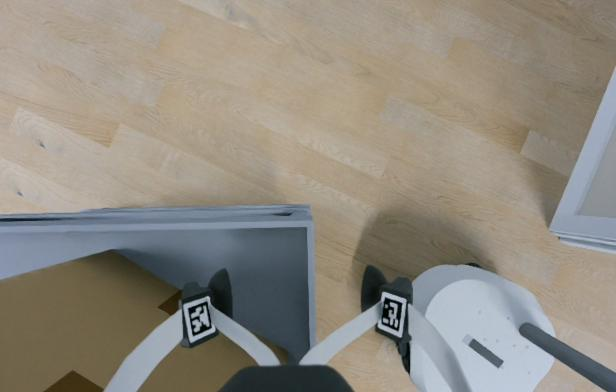

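>>> move(r1={"base":{"strafe_m":-0.026},"pace":"slow"}, blocking=false, cameras=[])

>>> wait(seconds=2, cameras=[])

>>> move(r1={"joints":{"lift_m":0.99},"contact_limits":{"lift_m":0.2},"pace":"slow"}, blocking=false, cameras=[])

>>> wait(seconds=3, cameras=["r1_wrist_camera"])

Scene clock: 523.93 s.
move: r1 moving
r1.base_odometry: x=-0.745 y=+1.934 heading=+2.850
r1.turned_by_wheels: +0.000
r1.turned_by_imu: -0.001
r1.base_tilt: forward=-1.6 right=+1.3
r1.lidar_m: 0.47 0.43 0.61 0.56 0.59 3.29 3.13 3.20 0.40 0.51 2.28 2.98
r1.base_status: strafe_m moving
r1.joint_positions: lift_m=+1.119 arm_m=+0.416 wrist_yaw_rad=+0.001 wrist_pitch_rad=+1.568 wrist_roll_rad=+1.062 gripper_m=+0.060
r1.joint_status: not commanded
r1.measured_speeds: translate_m=+0.000 strafe_m=-0.054 rotate_rad=+0.001 lift_m=+0.000 arm_m=+0.000 wrist_yaw_rad=+0.000 wrist_pitch_rad=+0.000 wrist_roll_rad=+0.000
r1.motor_effort: lift_m=+25(25) arm_m=+5(5) wheel_0=+6(9) wheel_1=-6(6) wheel_2=+0(1)
r1.servo_current: wrist_yaw_rad=46(65) wrist_pitch_rad=39(46) wrist_roll_rad=46(59) gripper_m=46(52)
r1.hand_pose: x=+0.5876 y=-0.0874 z=+1.0093 quat_wxyz=(+0.611, +0.358, +0.609, -0.357) (m; r1's base frame)
r1.wrist_depth_mm: 1229 1205 1205 1229 1205 1229 1229 / 1255 1205 1205 1255 1229 1205 1205 / 1229 1205 1205 1229 1205 1229 1229 / 1229 1229 1255 1205 1255 1205 1229 / 436 439 436 436 1205 1229 1229 / 296 366 196 436 188 1025 1205 / 244 167 334 143 1025 1008 1025
r2: as last shown
r2.turned_by_imu: +0.001
r2.base_tilt: forward=-0.7 right=+0.1
r2.lidar_m: 0.65 0.67 1.07 4.11 4.51 2.53 1.42 1.21 1.20 1.39 1.29 1.30
r2.motor_effort: lift_m=+21(21) arm_m=-4(5) wheel_0=+12(13) wheel_1=-2(3) wheel_2=+14(15)
r2.servo_current: wrist_yaw_rad=52(65) wrist_pitch_rad=39(46) wrist_roll_rad=46(52) gripper_m=104(111)
r2.contact_limits: translate_m 0.8
r2.wrist_depth_mm: - - 243 164 240 239 239 / - - 244 166 242 241 240 / - - 245 165 243 243 243 / - - 247 167 244 244 244 / - - 248 167 246 245 244 / - - 186 167 180 246 246 / - 1983 251 - 249 248 247
pictures: none
No camera images: "cameras" was empty.

Scene clock: 524.67 s.
earlier move: r1 done
r1.base_odometry: x=-0.741 y=+1.945 heading=+2.850
r1.turned_by_wheels: +0.000
r1.turned_by_imu: +0.000
r1.base_tilt: forward=-1.6 right=+1.2
r1.lidar_m: 0.45 0.43 0.65 0.57 0.61 3.29 3.13 3.19 0.39 0.51 2.28 2.97
r1.base_status: done
r1.joint_positions: lift_m=+1.119 arm_m=+0.416 wrist_yaw_rad=+0.001 wrist_pitch_rad=+1.568 wrist_roll_rad=+1.062 gripper_m=+0.060
r1.joint_status: not commanded
r1.measured_speeds: all 0
r1.motor_effort: lift_m=+25(25) arm_m=+5(5) wheel_0=+4(9) wheel_1=-3(6) wheel_2=+0(2)
r1.servo_current: wrist_yaw_rad=39(65) wrist_pitch_rad=39(46) wrist_roll_rad=46(78) gripper_m=46(52)
r1.hand_pose: x=+0.5876 y=-0.0874 z=+1.0093 quat_wxyz=(+0.611, +0.358, +0.609, -0.357) (m; r1's base frame)
r1.wrist_depth_mm: 1255 1229 1205 1229 1229 1229 1205 / 1229 1255 1229 1255 1205 1205 1255 / 1205 1205 1205 1205 1205 1229 1229 / 1205 1229 1229 1229 1255 1205 1229 / 436 433 418 1205 1205 1255 1205 / 322 389 195 439 188 1025 1205 / 265 273 364 143 1025 1008 991
r2.base_odometry: x=-2.468 y=-2.137 heading=-1.329
r2.turned_by_wheels: +0.000
r2.turned_by_imu: +0.000
r2.base_tilt: forward=-0.7 right=+0.1
r2.lidar_m: 0.66 0.64 1.08 4.09 4.50 2.53 1.40 1.22 1.21 1.43 1.28 1.30
r2.base_status: not commanded
r2.joint_positions: lift_m=+0.800 arm_m=+0.250 wrist_yaw_rad=+0.790 wrist_pitch_rad=+0.002 wrist_roll_rad=+0.000 gripper_m=-0.024
r2.joint_status: not commanded
r2.measured_speeds: all 0
r2.motor_effort: lift_m=+21(21) arm_m=-4(5) wheel_0=+13(13) wheel_1=-2(3) wheel_2=+15(15)
r2.servo_current: wrist_yaw_rad=59(65) wrist_pitch_rad=39(46) wrist_roll_rad=46(59) gripper_m=104(111)
r2.contact_limits: translate_m 0.8
r2.hand_pose: x=+0.6860 y=+0.1434 z=+0.9775 quat_wxyz=(+0.923, +0.000, +0.001, +0.385) (m; r2's base frame)
r2.wrist_depth_mm: - - 243 165 241 240 238 / - - 243 166 241 241 240 / - - 246 166 243 243 241 / - - 246 166 244 244 243 / - - 248 167 245 245 245 / - - 186 168 180 247 246 / - 1921 250 - 250 247 247
wait: 0.73 of 2 s (r1 has come to rest)
pictures: none
No camera images: "cameras" was empty.

Scene clock: 525.17 s.
move: r1 moving
r1.base_odometry: x=-0.741 y=+1.945 heading=+2.850
r1.turned_by_wheels: +0.000
r1.turned_by_imu: +0.000
r1.base_tilt: forward=-1.6 right=+1.3
r1.lidar_m: 0.47 0.44 0.65 0.59 0.58 3.29 3.12 3.18 0.38 0.53 2.28 2.99
r1.base_status: not commanded
r1.joint_positions: lift_m=+1.095 arm_m=+0.416 wrist_yaw_rad=+0.001 wrist_pitch_rad=+1.568 wrist_roll_rad=+1.062 gripper_m=+0.060
r1.joint_status: lift_m moving
r1.measured_speeds: translate_m=+0.000 strafe_m=+0.000 rotate_rad=+0.000 lift_m=-0.097 arm_m=+0.000 wrist_yaw_rad=+0.000 wrist_pitch_rad=+0.000 wrist_roll_rad=+0.000
r1.motor_effort: lift_m=+12(22) arm_m=+5(5) wheel_0=+3(4) wheel_1=-3(3) wheel_2=+0(0)
r1.servo_current: wrist_yaw_rad=46(65) wrist_pitch_rad=39(52) wrist_roll_rad=59(59) gripper_m=46(52)
r1.contact_limits: lift_m 0.2
r1.hand_pose: x=+0.5876 y=-0.0874 z=+0.9851 quat_wxyz=(+0.611, +0.358, +0.609, -0.357) (m; r1's base frame)
r1.wrist_depth_mm: 1182 1205 1205 1205 1205 1205 1182 / 1182 1205 1205 1205 1205 1205 1205 / 1182 1205 1205 1205 1182 1205 1229 / 1205 1182 1182 1205 1205 1182 1205 / 415 418 418 1229 1229 1205 1205 / 322 387 195 415 188 1008 1205 / 266 272 366 143 1042 991 991
r2: as last shown
r2.base_tilt: forward=-0.7 right=+0.0
r2.lidar_m: 0.63 0.67 1.07 4.12 4.50 2.54 1.37 1.20 1.22 1.41 1.30 1.30
r2.motor_effort: lift_m=+21(21) arm_m=-4(4) wheel_0=+13(13) wheel_1=-2(3) wheel_2=+14(15)
r2.servo_current: wrist_yaw_rad=46(65) wrist_pitch_rad=33(46) wrist_roll_rad=46(52) gripper_m=104(104)
r2.contact_limits: translate_m 0.8
r2.wrist_depth_mm: - - 243 164 241 240 239 / - - 244 165 243 242 239 / - - 245 166 244 243 242 / - - 248 167 245 243 243 / - - 248 167 247 245 244 / - - 186 168 181 246 247 / - 1921 252 - 250 247 247
pictures: none
No camera images: "cameras" was empty.

Scene clock: 526.57 s.
earlier move: r1 done
r1.base_odometry: x=-0.741 y=+1.945 heading=+2.850
r1.turned_by_wheels: +0.000
r1.turned_by_imu: +0.000
r1.base_tilt: forward=-1.6 right=+1.3
r1.lidar_m: 0.48 0.42 0.63 0.57 0.57 3.27 3.12 3.19 0.39 0.50 2.27 2.96
r1.base_status: not commanded
r1.joint_positions: lift_m=+0.991 arm_m=+0.416 wrist_yaw_rad=+0.001 wrist_pitch_rad=+1.568 wrist_roll_rad=+1.062 gripper_m=+0.060
r1.joint_status: all done
r1.measured_speeds: all 0
r1.motor_effort: lift_m=+10(22) arm_m=+5(5) wheel_0=+3(4) wheel_1=-3(3) wheel_2=+0(0)
r1.servo_current: wrist_yaw_rad=39(65) wrist_pitch_rad=39(52) wrist_roll_rad=39(65) gripper_m=46(52)
r1.contact_limits: lift_m 0.2
r1.hand_pose: x=+0.5876 y=-0.0874 z=+0.8806 quat_wxyz=(+0.611, +0.358, +0.609, -0.357) (m; r1's base frame)
r1.wrist_depth_mm: 1098 1098 1098 1098 1098 1118 1098 / 1098 1078 1098 1098 1098 1078 1118 / 1098 1098 1118 1078 1098 1098 1078 / 1078 1098 1098 1098 1098 1060 1078 / 262 265 266 1098 1118 1098 1118 / 309 307 199 309 188 891 1078 / 263 277 309 143 976 891 878
r2.base_odometry: x=-2.468 y=-2.137 heading=-1.329
r2.turned_by_wheels: +0.000
r2.turned_by_imu: +0.000
r2.base_tilt: forward=-0.7 right=+0.1
r2.lidar_m: 0.64 0.66 1.09 4.13 4.51 2.52 1.44 1.21 1.22 1.45 1.30 1.29
r2.base_status: not commanded
r2.joint_positions: lift_m=+0.800 arm_m=+0.250 wrist_yaw_rad=+0.790 wrist_pitch_rad=+0.002 wrist_roll_rad=+0.000 gripper_m=-0.024
r2.joint_status: not commanded
r2.measured_speeds: all 0
r2.motor_effort: lift_m=+21(21) arm_m=-4(5) wheel_0=+13(13) wheel_1=-3(3) wheel_2=+15(15)
r2.servo_current: wrist_yaw_rad=59(65) wrist_pitch_rad=33(52) wrist_roll_rad=39(59) gripper_m=104(111)
r2.contact_limits: translate_m 0.8
r2.hand_pose: x=+0.6860 y=+0.1434 z=+0.9775 quat_wxyz=(+0.923, +0.000, +0.001, +0.385) (m; r2's base frame)
r2.wrist_depth_mm: - - 243 165 240 239 238 / - - 243 165 242 241 240 / - - 245 166 244 242 241 / - - 246 166 245 244 243 / - - 249 167 245 247 244 / - - 186 168 180 247 245 / - 1921 250 - 247 247 248
wait: 1.40 of 3 s (r1 has come to rest)
pictures: r1_wrist_camera
Images, in order (width x height): r1_wrist_camera 616x392.

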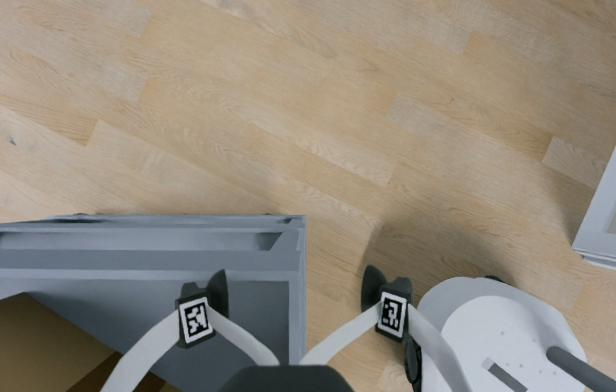

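>>> move(r1={"joints":{"lift_m":0.93},"contact_limits":{"lift_m":0.2},"pace":"slow"}, blocking=false, cameras=[])

>>> wait(seconds=3, cameras=[])

>>> move(r1={"joints":{"gripper_m":-0.02}}, blocking=false, cameras=[])

>>> wait(seconds=3, cameras=["r1_wrist_camera","r1_head_camera"])

Scene clock: 533.30 s.
move: r1 moving
r1.base_odometry: x=-0.741 y=+1.945 heading=+2.851
r1.turned_by_wheels: +0.000
r1.turned_by_imu: +0.000
r1.base_tilt: forward=-1.6 right=+1.2
r1.lidar_m: 0.44 0.43 0.64 0.58 0.60 3.30 3.12 3.16 0.39 0.54 2.26 2.97
r1.base_status: not commanded
r1.joint_positions: lift_m=+0.965 arm_m=+0.416 wrist_yaw_rad=+0.001 wrist_pitch_rad=+1.569 wrist_roll_rad=+1.061 gripper_m=+0.060
r1.joint_status: lift_m moving
r1.measured_speeds: translate_m=-0.001 strafe_m=-0.001 rotate_rad=+0.010 lift_m=-0.121 arm_m=+0.000 wrist_yaw_rad=+0.000 wrist_pitch_rad=+0.034 wrist_roll_rad=-0.001
r1.motor_effort: lift_m=+6(11) arm_m=+5(5) wheel_0=+4(4) wheel_1=-1(3) wheel_2=+0(0)
r1.servo_current: wrist_yaw_rad=46(72) wrist_pitch_rad=39(46) wrist_roll_rad=33(52) gripper_m=39(46)
r1.contact_limits: lift_m 0.2
r1.hand_pose: x=+0.5873 y=-0.0874 z=+0.8550 quat_wxyz=(+0.610, +0.358, +0.610, -0.357) (m; r1's base frame)
r1.wrist_depth_mm: 1042 1060 1078 1078 1060 1078 1060 / 1060 1060 1060 1078 1060 1078 1078 / 1078 1098 1060 1060 1060 1078 1078 / 1060 1078 1078 1078 1078 1078 1078 / 223 224 225 1060 1060 1060 1078 / 282 285 208 1060 195 866 1078 / 255 264 283 141 976 878 878
r2: as last shown
r2.turned_by_imu: +0.001
r2.base_tilt: forward=-0.6 right=+0.0
r2.lidar_m: 0.62 0.67 1.06 4.12 4.49 2.53 1.41 1.23 1.23 1.40 1.31 1.30
r2.motor_effort: lift_m=+21(21) arm_m=-4(4) wheel_0=+13(13) wheel_1=-2(3) wheel_2=+14(15)
r2.servo_current: wrist_yaw_rad=52(59) wrist_pitch_rad=39(46) wrist_roll_rad=59(59) gripper_m=111(111)
r2.contact_limits: translate_m 0.8
r2.wrist_depth_mm: - - 243 164 241 239 239 / - - 244 165 242 240 241 / - - 246 166 243 243 241 / - - 247 166 244 244 243 / - - 248 167 246 245 245 / - - 186 168 181 247 246 / - 1921 250 - 249 247 248
pictures: none
No camera images: "cameras" was empty.

Scene clock: 534.17 s.
earlier move: r1 done
r1.base_odometry: x=-0.741 y=+1.945 heading=+2.851
r1.turned_by_wheels: +0.000
r1.turned_by_imu: +0.000
r1.base_tilt: forward=-1.6 right=+1.3
r1.lidar_m: 0.46 0.42 0.65 0.57 0.60 3.29 3.12 3.19 0.37 0.52 2.28 2.97
r1.base_status: not commanded
r1.joint_positions: lift_m=+0.931 arm_m=+0.416 wrist_yaw_rad=+0.001 wrist_pitch_rad=+1.571 wrist_roll_rad=+1.061 gripper_m=+0.060
r1.joint_status: all done
r1.measured_speeds: all 0
r1.motor_effort: lift_m=+12(13) arm_m=+5(5) wheel_0=+5(5) wheel_1=+1(3) wheel_2=+3(3)
r1.servo_current: wrist_yaw_rad=46(72) wrist_pitch_rad=46(46) wrist_roll_rad=52(72) gripper_m=39(52)
r1.contact_limits: lift_m 0.2
r1.hand_pose: x=+0.5869 y=-0.0874 z=+0.8204 quat_wxyz=(+0.610, +0.358, +0.610, -0.358) (m; r1's base frame)
r1.wrist_depth_mm: 1008 1025 1042 1042 1025 1042 1042 / 1025 1025 1042 1025 1042 1042 1025 / 1042 1060 1025 1025 1042 1042 1060 / 1042 1025 1042 1042 1042 1060 1060 / 245 208 224 1042 1042 1060 1042 / 244 246 186 1025 187 842 831 / 245 246 247 143 904 831 831
r2.base_odometry: x=-2.468 y=-2.137 heading=-1.329
r2.turned_by_wheels: +0.000
r2.turned_by_imu: +0.000
r2.base_tilt: forward=-0.6 right=+0.0
r2.lidar_m: 0.65 0.67 1.09 4.11 4.51 2.54 1.42 1.22 1.19 1.44 1.30 1.30
r2.base_status: not commanded
r2.joint_positions: lift_m=+0.800 arm_m=+0.250 wrist_yaw_rad=+0.790 wrist_pitch_rad=+0.002 wrist_roll_rad=+0.000 gripper_m=-0.024
r2.joint_status: not commanded
r2.measured_speeds: all 0
r2.motor_effort: lift_m=+21(21) arm_m=-4(4) wheel_0=+13(13) wheel_1=-2(3) wheel_2=+14(15)
r2.servo_current: wrist_yaw_rad=52(59) wrist_pitch_rad=39(52) wrist_roll_rad=52(59) gripper_m=98(111)
r2.contact_limits: translate_m 0.8
r2.hand_pose: x=+0.6860 y=+0.1434 z=+0.9775 quat_wxyz=(+0.923, +0.000, +0.001, +0.385) (m; r2's base frame)
r2.wrist_depth_mm: - - 243 165 240 239 239 / - - 243 165 242 242 240 / - - 245 166 243 242 241 / - - 247 166 245 244 243 / - - 248 167 246 245 244 / - - 187 168 180 246 246 / - 1983 252 - 249 248 248
wait: 0.87 of 3 s (r1 has come to rest)
pictures: none
No camera images: "cameras" was empty.

Scene clock: 534.67 s.
move: r1 moving
r1.base_odometry: x=-0.741 y=+1.945 heading=+2.851
r1.turned_by_wheels: +0.000
r1.turned_by_imu: +0.000
r1.base_tilt: forward=-1.6 right=+1.3
r1.lidar_m: 0.48 0.44 0.64 0.56 0.59 3.25 3.12 3.21 0.36 0.51 2.28 3.00
r1.base_status: not commanded
r1.joint_positions: lift_m=+0.931 arm_m=+0.416 wrist_yaw_rad=+0.001 wrist_pitch_rad=+1.571 wrist_roll_rad=+1.061 gripper_m=+0.041
r1.joint_status: gripper_m moving
r1.measured_speeds: all 0
r1.motor_effort: lift_m=+12(12) arm_m=+5(5) wheel_0=+5(5) wheel_1=+1(1) wheel_2=+3(3)
r1.servo_current: wrist_yaw_rad=46(65) wrist_pitch_rad=46(52) wrist_roll_rad=46(59) gripper_m=117(117)
r1.contact_limits: lift_m 0.2
r1.hand_pose: x=+0.5869 y=-0.0874 z=+0.8204 quat_wxyz=(+0.610, +0.358, +0.610, -0.358) (m; r1's base frame)
r1.wrist_depth_mm: 991 1025 1025 1025 1042 1060 1025 / 1025 1025 1042 1042 1025 1025 1042 / 1008 1025 1060 1060 1042 1042 1042 / 1025 1025 1042 1042 1025 1042 1042 / 223 224 226 1042 1042 1025 1042 / 247 247 191 247 193 831 1078 / 246 247 248 157 878 831 820
r2: as last shown
r2.base_tilt: forward=-0.7 right=+0.1
r2.lidar_m: 0.63 0.69 1.07 4.09 4.50 2.55 1.42 1.22 1.21 1.41 1.31 1.27
r2.motor_effort: lift_m=+21(21) arm_m=-4(4) wheel_0=+12(13) wheel_1=-2(3) wheel_2=+14(15)
r2.servo_current: wrist_yaw_rad=46(52) wrist_pitch_rad=39(46) wrist_roll_rad=46(52) gripper_m=98(111)
r2.contact_limits: translate_m 0.8
r2.wrist_depth_mm: - - 242 164 241 239 239 / - - 244 165 242 242 239 / - - 245 166 244 243 242 / - - 247 166 245 244 244 / - - 248 167 246 245 244 / - - 187 167 180 247 246 / - 1983 251 - 249 247 248
pictures: none
No camera images: "cameras" was empty.

Scene clock: 535.70 s.
earlier move: r1 done
r1.base_odometry: x=-0.741 y=+1.945 heading=+2.851
r1.turned_by_wheels: +0.000
r1.turned_by_imu: +0.000
r1.base_tilt: forward=-1.5 right=+1.3
r1.lidar_m: 0.47 0.43 0.63 0.58 0.59 3.26 3.14 3.15 0.37 0.54 2.28 2.95
r1.base_status: not commanded
r1.joint_positions: lift_m=+0.930 arm_m=+0.416 wrist_yaw_rad=+0.001 wrist_pitch_rad=+1.571 wrist_roll_rad=+1.061 gripper_m=-0.019
r1.joint_status: all done
r1.measured_speeds: all 0
r1.motor_effort: lift_m=+15(15) arm_m=+5(5) wheel_0=+4(5) wheel_1=+1(1) wheel_2=+3(3)
r1.servo_current: wrist_yaw_rad=46(72) wrist_pitch_rad=39(52) wrist_roll_rad=59(65) gripper_m=59(143)
r1.contact_limits: lift_m 0.2
r1.hand_pose: x=+0.5869 y=-0.0874 z=+0.8202 quat_wxyz=(+0.610, +0.358, +0.610, -0.358) (m; r1's base frame)
r1.wrist_depth_mm: 1025 1025 1025 1042 1025 1042 1042 / 1008 1025 1025 1025 1042 1042 1042 / 1025 1042 1025 1008 1042 1025 1042 / 1025 1025 1025 1025 1042 1042 1025 / 221 223 225 496 1042 1042 1042 / 245 245 180 185 991 831 1060 / 246 246 247 176 163 831 809
r2.base_odometry: x=-2.468 y=-2.137 heading=-1.329
r2.turned_by_wheels: +0.000
r2.turned_by_imu: +0.000
r2.base_tilt: forward=-0.7 right=+0.1
r2.lidar_m: 0.62 0.67 1.07 4.11 4.48 2.55 1.42 1.23 1.18 1.38 1.29 1.29
r2.base_status: not commanded
r2.joint_positions: lift_m=+0.800 arm_m=+0.250 wrist_yaw_rad=+0.790 wrist_pitch_rad=+0.002 wrist_roll_rad=+0.000 gripper_m=-0.024
r2.joint_status: not commanded
r2.measured_speeds: all 0
r2.motor_effort: lift_m=+21(21) arm_m=-4(4) wheel_0=+13(13) wheel_1=-2(3) wheel_2=+14(15)
r2.servo_current: wrist_yaw_rad=52(59) wrist_pitch_rad=39(46) wrist_roll_rad=52(59) gripper_m=104(111)
r2.contact_limits: translate_m 0.8
r2.hand_pose: x=+0.6860 y=+0.1434 z=+0.9775 quat_wxyz=(+0.923, +0.000, +0.001, +0.385) (m; r2's base frame)
r2.wrist_depth_mm: - - 242 165 241 240 239 / - - 244 166 242 242 239 / - - 244 166 244 242 242 / - - 248 167 245 244 243 / - - 248 167 246 245 245 / - - 186 167 181 246 246 / - 1863 251 - 249 248 246
wait: 1.03 of 3 s (r1 has come to rest)
pictures: r1_head_camera, r1_wrist_camera
Images, in order (width x height): r1_head_camera 420x560, r1_wrist_camera 616x392.

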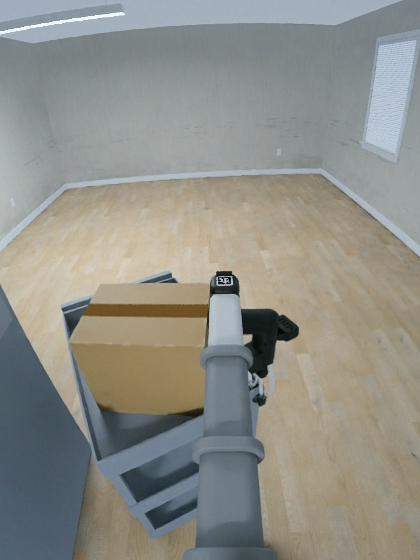

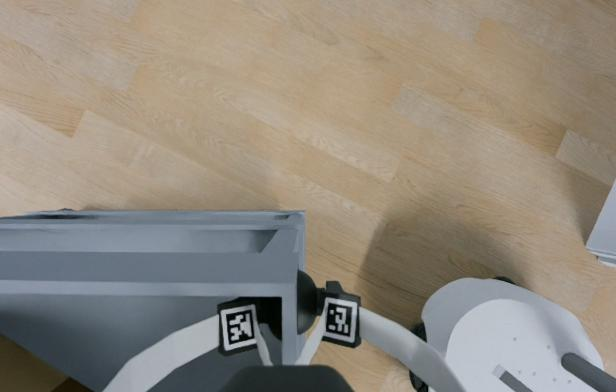

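>>> move(r1={"base":{"translate_m":-0.35},"joints":{"lift_m":0.93},"pace":"slow"}, blocking=false, cameras=[])

>>> wait(seconds=6, cameras=["r1_head_camera","r1_head_left_camera","r1_wrist_camera"])

Scene clock: 543.90 s.
move: r1 moving
r1.base_odometry: x=-0.730 y=+1.942 heading=+2.852
r1.turned_by_wheels: +0.001
r1.turned_by_imu: +0.000
r1.base_tilt: forward=-1.5 right=+1.3
r1.lidar_m: 0.48 0.45 0.61 0.57 0.58 3.29 3.10 3.19 0.37 0.43 2.29 2.98
r1.base_status: translate_m moving
r1.joint_positions: lift_m=+0.930 arm_m=+0.416 wrist_yaw_rad=+0.001 wrist_pitch_rad=+1.568 wrist_roll_rad=+1.061 gripper_m=-0.019
r1.joint_status: all done
r1.measured_speeds: translate_m=-0.048 strafe_m=+0.000 rotate_rad=+0.002 lift_m=+0.000 arm_m=+0.000 wrist_yaw_rad=+0.000 wrist_pitch_rad=-0.002 wrist_roll_rad=+0.000
r1.motor_effort: lift_m=+15(15) arm_m=+4(5) wheel_0=+0(3) wheel_1=-3(5) wheel_2=+11(12)
r1.servo_current: wrist_yaw_rad=46(59) wrist_pitch_rad=39(46) wrist_roll_rad=65(65) gripper_m=52(65)
r1.hand_pose: x=+0.5879 y=-0.0874 z=+0.8202 quat_wxyz=(+0.611, +0.358, +0.609, -0.357) (m; r1's base frame)
r1.wrist_depth_mm: 1042 1025 1025 1042 1025 1025 1008 / 1042 1025 1025 1042 1025 1042 1008 / 1025 1042 1042 1042 1042 1025 1025 / 1042 1042 1042 1025 1042 1025 1042 / 211 215 218 1042 1042 1025 1025 / 247 248 183 183 1025 831 842 / 248 247 246 176 153 820 809
r2: as last shown
r2.turned_by_imu: +0.001
r2.base_tilt: forward=-0.6 right=+0.0
r2.lidar_m: 0.66 0.68 1.06 4.13 4.52 2.55 1.42 1.20 1.21 1.42 1.30 1.27
r2.motor_effort: lift_m=+21(21) arm_m=-4(4) wheel_0=+13(13) wheel_1=-2(3) wheel_2=+15(15)
r2.servo_current: wrist_yaw_rad=46(65) wrist_pitch_rad=46(46) wrist_roll_rad=39(59) gripper_m=104(104)
r2.contact_limits: translate_m 0.8
r2.wrist_depth_mm: - - 242 164 240 240 240 / - - 244 165 242 240 240 / - - 245 166 243 242 242 / - - 247 167 244 245 243 / - - 249 167 246 246 244 / - - 186 167 181 246 247 / - 1921 250 - 248 248 247
pictures: none
No camera images: "cameras" was empty.

Scene clock: 548.17 s.
earlier move: r1 done
r1.base_odometry: x=-0.406 y=+1.845 heading=+2.850
r1.turned_by_wheels: -0.001
r1.turned_by_imu: -0.002
r1.base_tilt: forward=-1.6 right=+1.3
r1.lidar_m: 0.48 0.45 0.61 0.57 2.52 2.93 2.77 2.83 2.38 0.37 0.36 2.98
r1.base_status: done
r1.joint_positions: lift_m=+0.930 arm_m=+0.416 wrist_yaw_rad=+0.001 wrist_pitch_rad=+1.568 wrist_roll_rad=+1.061 gripper_m=-0.019
r1.joint_status: all done
r1.measured_speeds: all 0
r1.motor_effort: lift_m=+15(15) arm_m=+1(5) wheel_0=-7(9) wheel_1=-3(7) wheel_2=+2(12)
r1.servo_current: wrist_yaw_rad=52(72) wrist_pitch_rad=46(52) wrist_roll_rad=52(72) gripper_m=52(65)
r1.hand_pose: x=+0.5879 y=-0.0874 z=+0.8202 quat_wxyz=(+0.611, +0.358, +0.609, -0.357) (m; r1's base frame)
r1.wrist_depth_mm: 1042 1042 1025 1060 1025 1042 991 / 1025 1025 1042 1025 1025 1042 - / 1042 1042 1060 1025 1025 1025 - / 1042 1042 1025 1042 1042 1042 1042 / 213 220 230 394 1060 1042 1042 / 248 247 205 200 181 820 831 / 235 247 248 177 177 831 842
r2.base_odometry: x=-2.468 y=-2.137 heading=-1.329
r2.turned_by_wheels: +0.000
r2.turned_by_imu: +0.001
r2.base_tilt: forward=-0.7 right=+0.0
r2.lidar_m: 0.64 0.66 3.52 4.10 4.53 2.52 1.42 1.21 1.22 1.44 1.29 1.29
r2.base_status: not commanded
r2.joint_positions: lift_m=+0.800 arm_m=+0.250 wrist_yaw_rad=+0.790 wrist_pitch_rad=+0.002 wrist_roll_rad=+0.000 gripper_m=-0.024
r2.joint_status: not commanded
r2.measured_speeds: all 0
r2.motor_effort: lift_m=+21(21) arm_m=-4(5) wheel_0=+12(13) wheel_1=-3(3) wheel_2=+14(15)
r2.servo_current: wrist_yaw_rad=46(65) wrist_pitch_rad=39(52) wrist_roll_rad=39(65) gripper_m=104(111)
r2.contact_limits: translate_m 0.8
r2.hand_pose: x=+0.6860 y=+0.1434 z=+0.9775 quat_wxyz=(+0.923, +0.000, +0.001, +0.385) (m; r2's base frame)
r2.wrist_depth_mm: - - 243 165 240 240 239 / - - 244 165 242 241 240 / - - 245 166 244 242 242 / - - 247 166 246 243 243 / - - 248 166 245 246 244 / - - 187 167 180 246 246 / - - 251 - 249 247 247
wait: 4.27 of 6 s (r1 has come to rest)
pictures: r1_head_camera, r1_head_left_camera, r1_wrist_camera
Images, in order (width x height): r1_head_camera 420x560, r1_head_left_camera 420x672, r1_wrist_camera 616x392.

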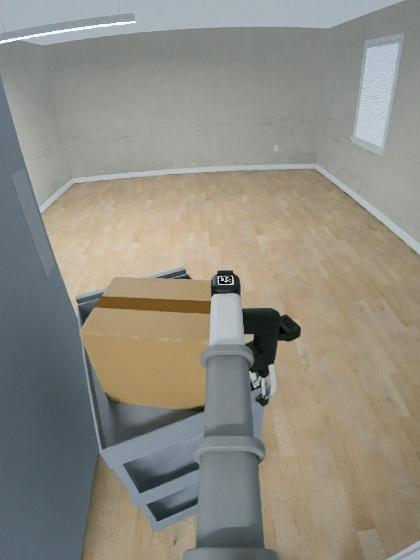

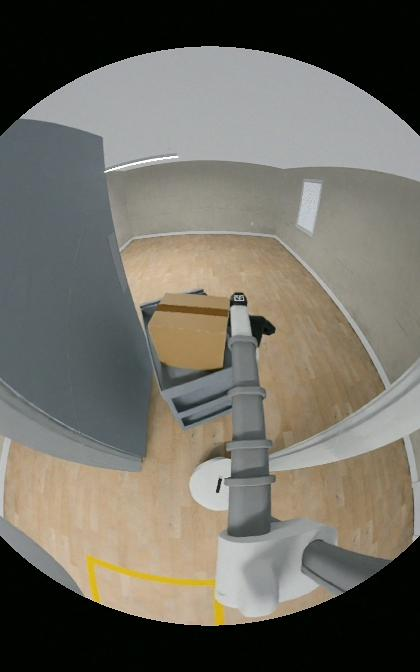

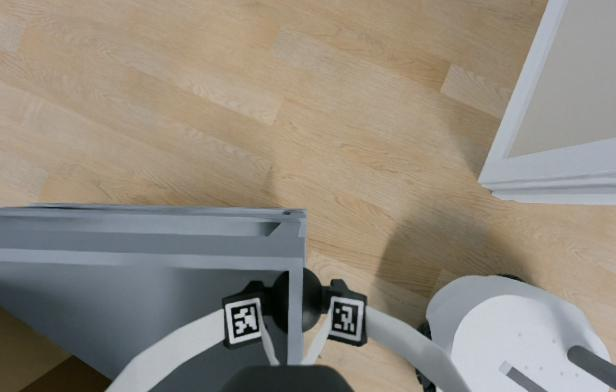

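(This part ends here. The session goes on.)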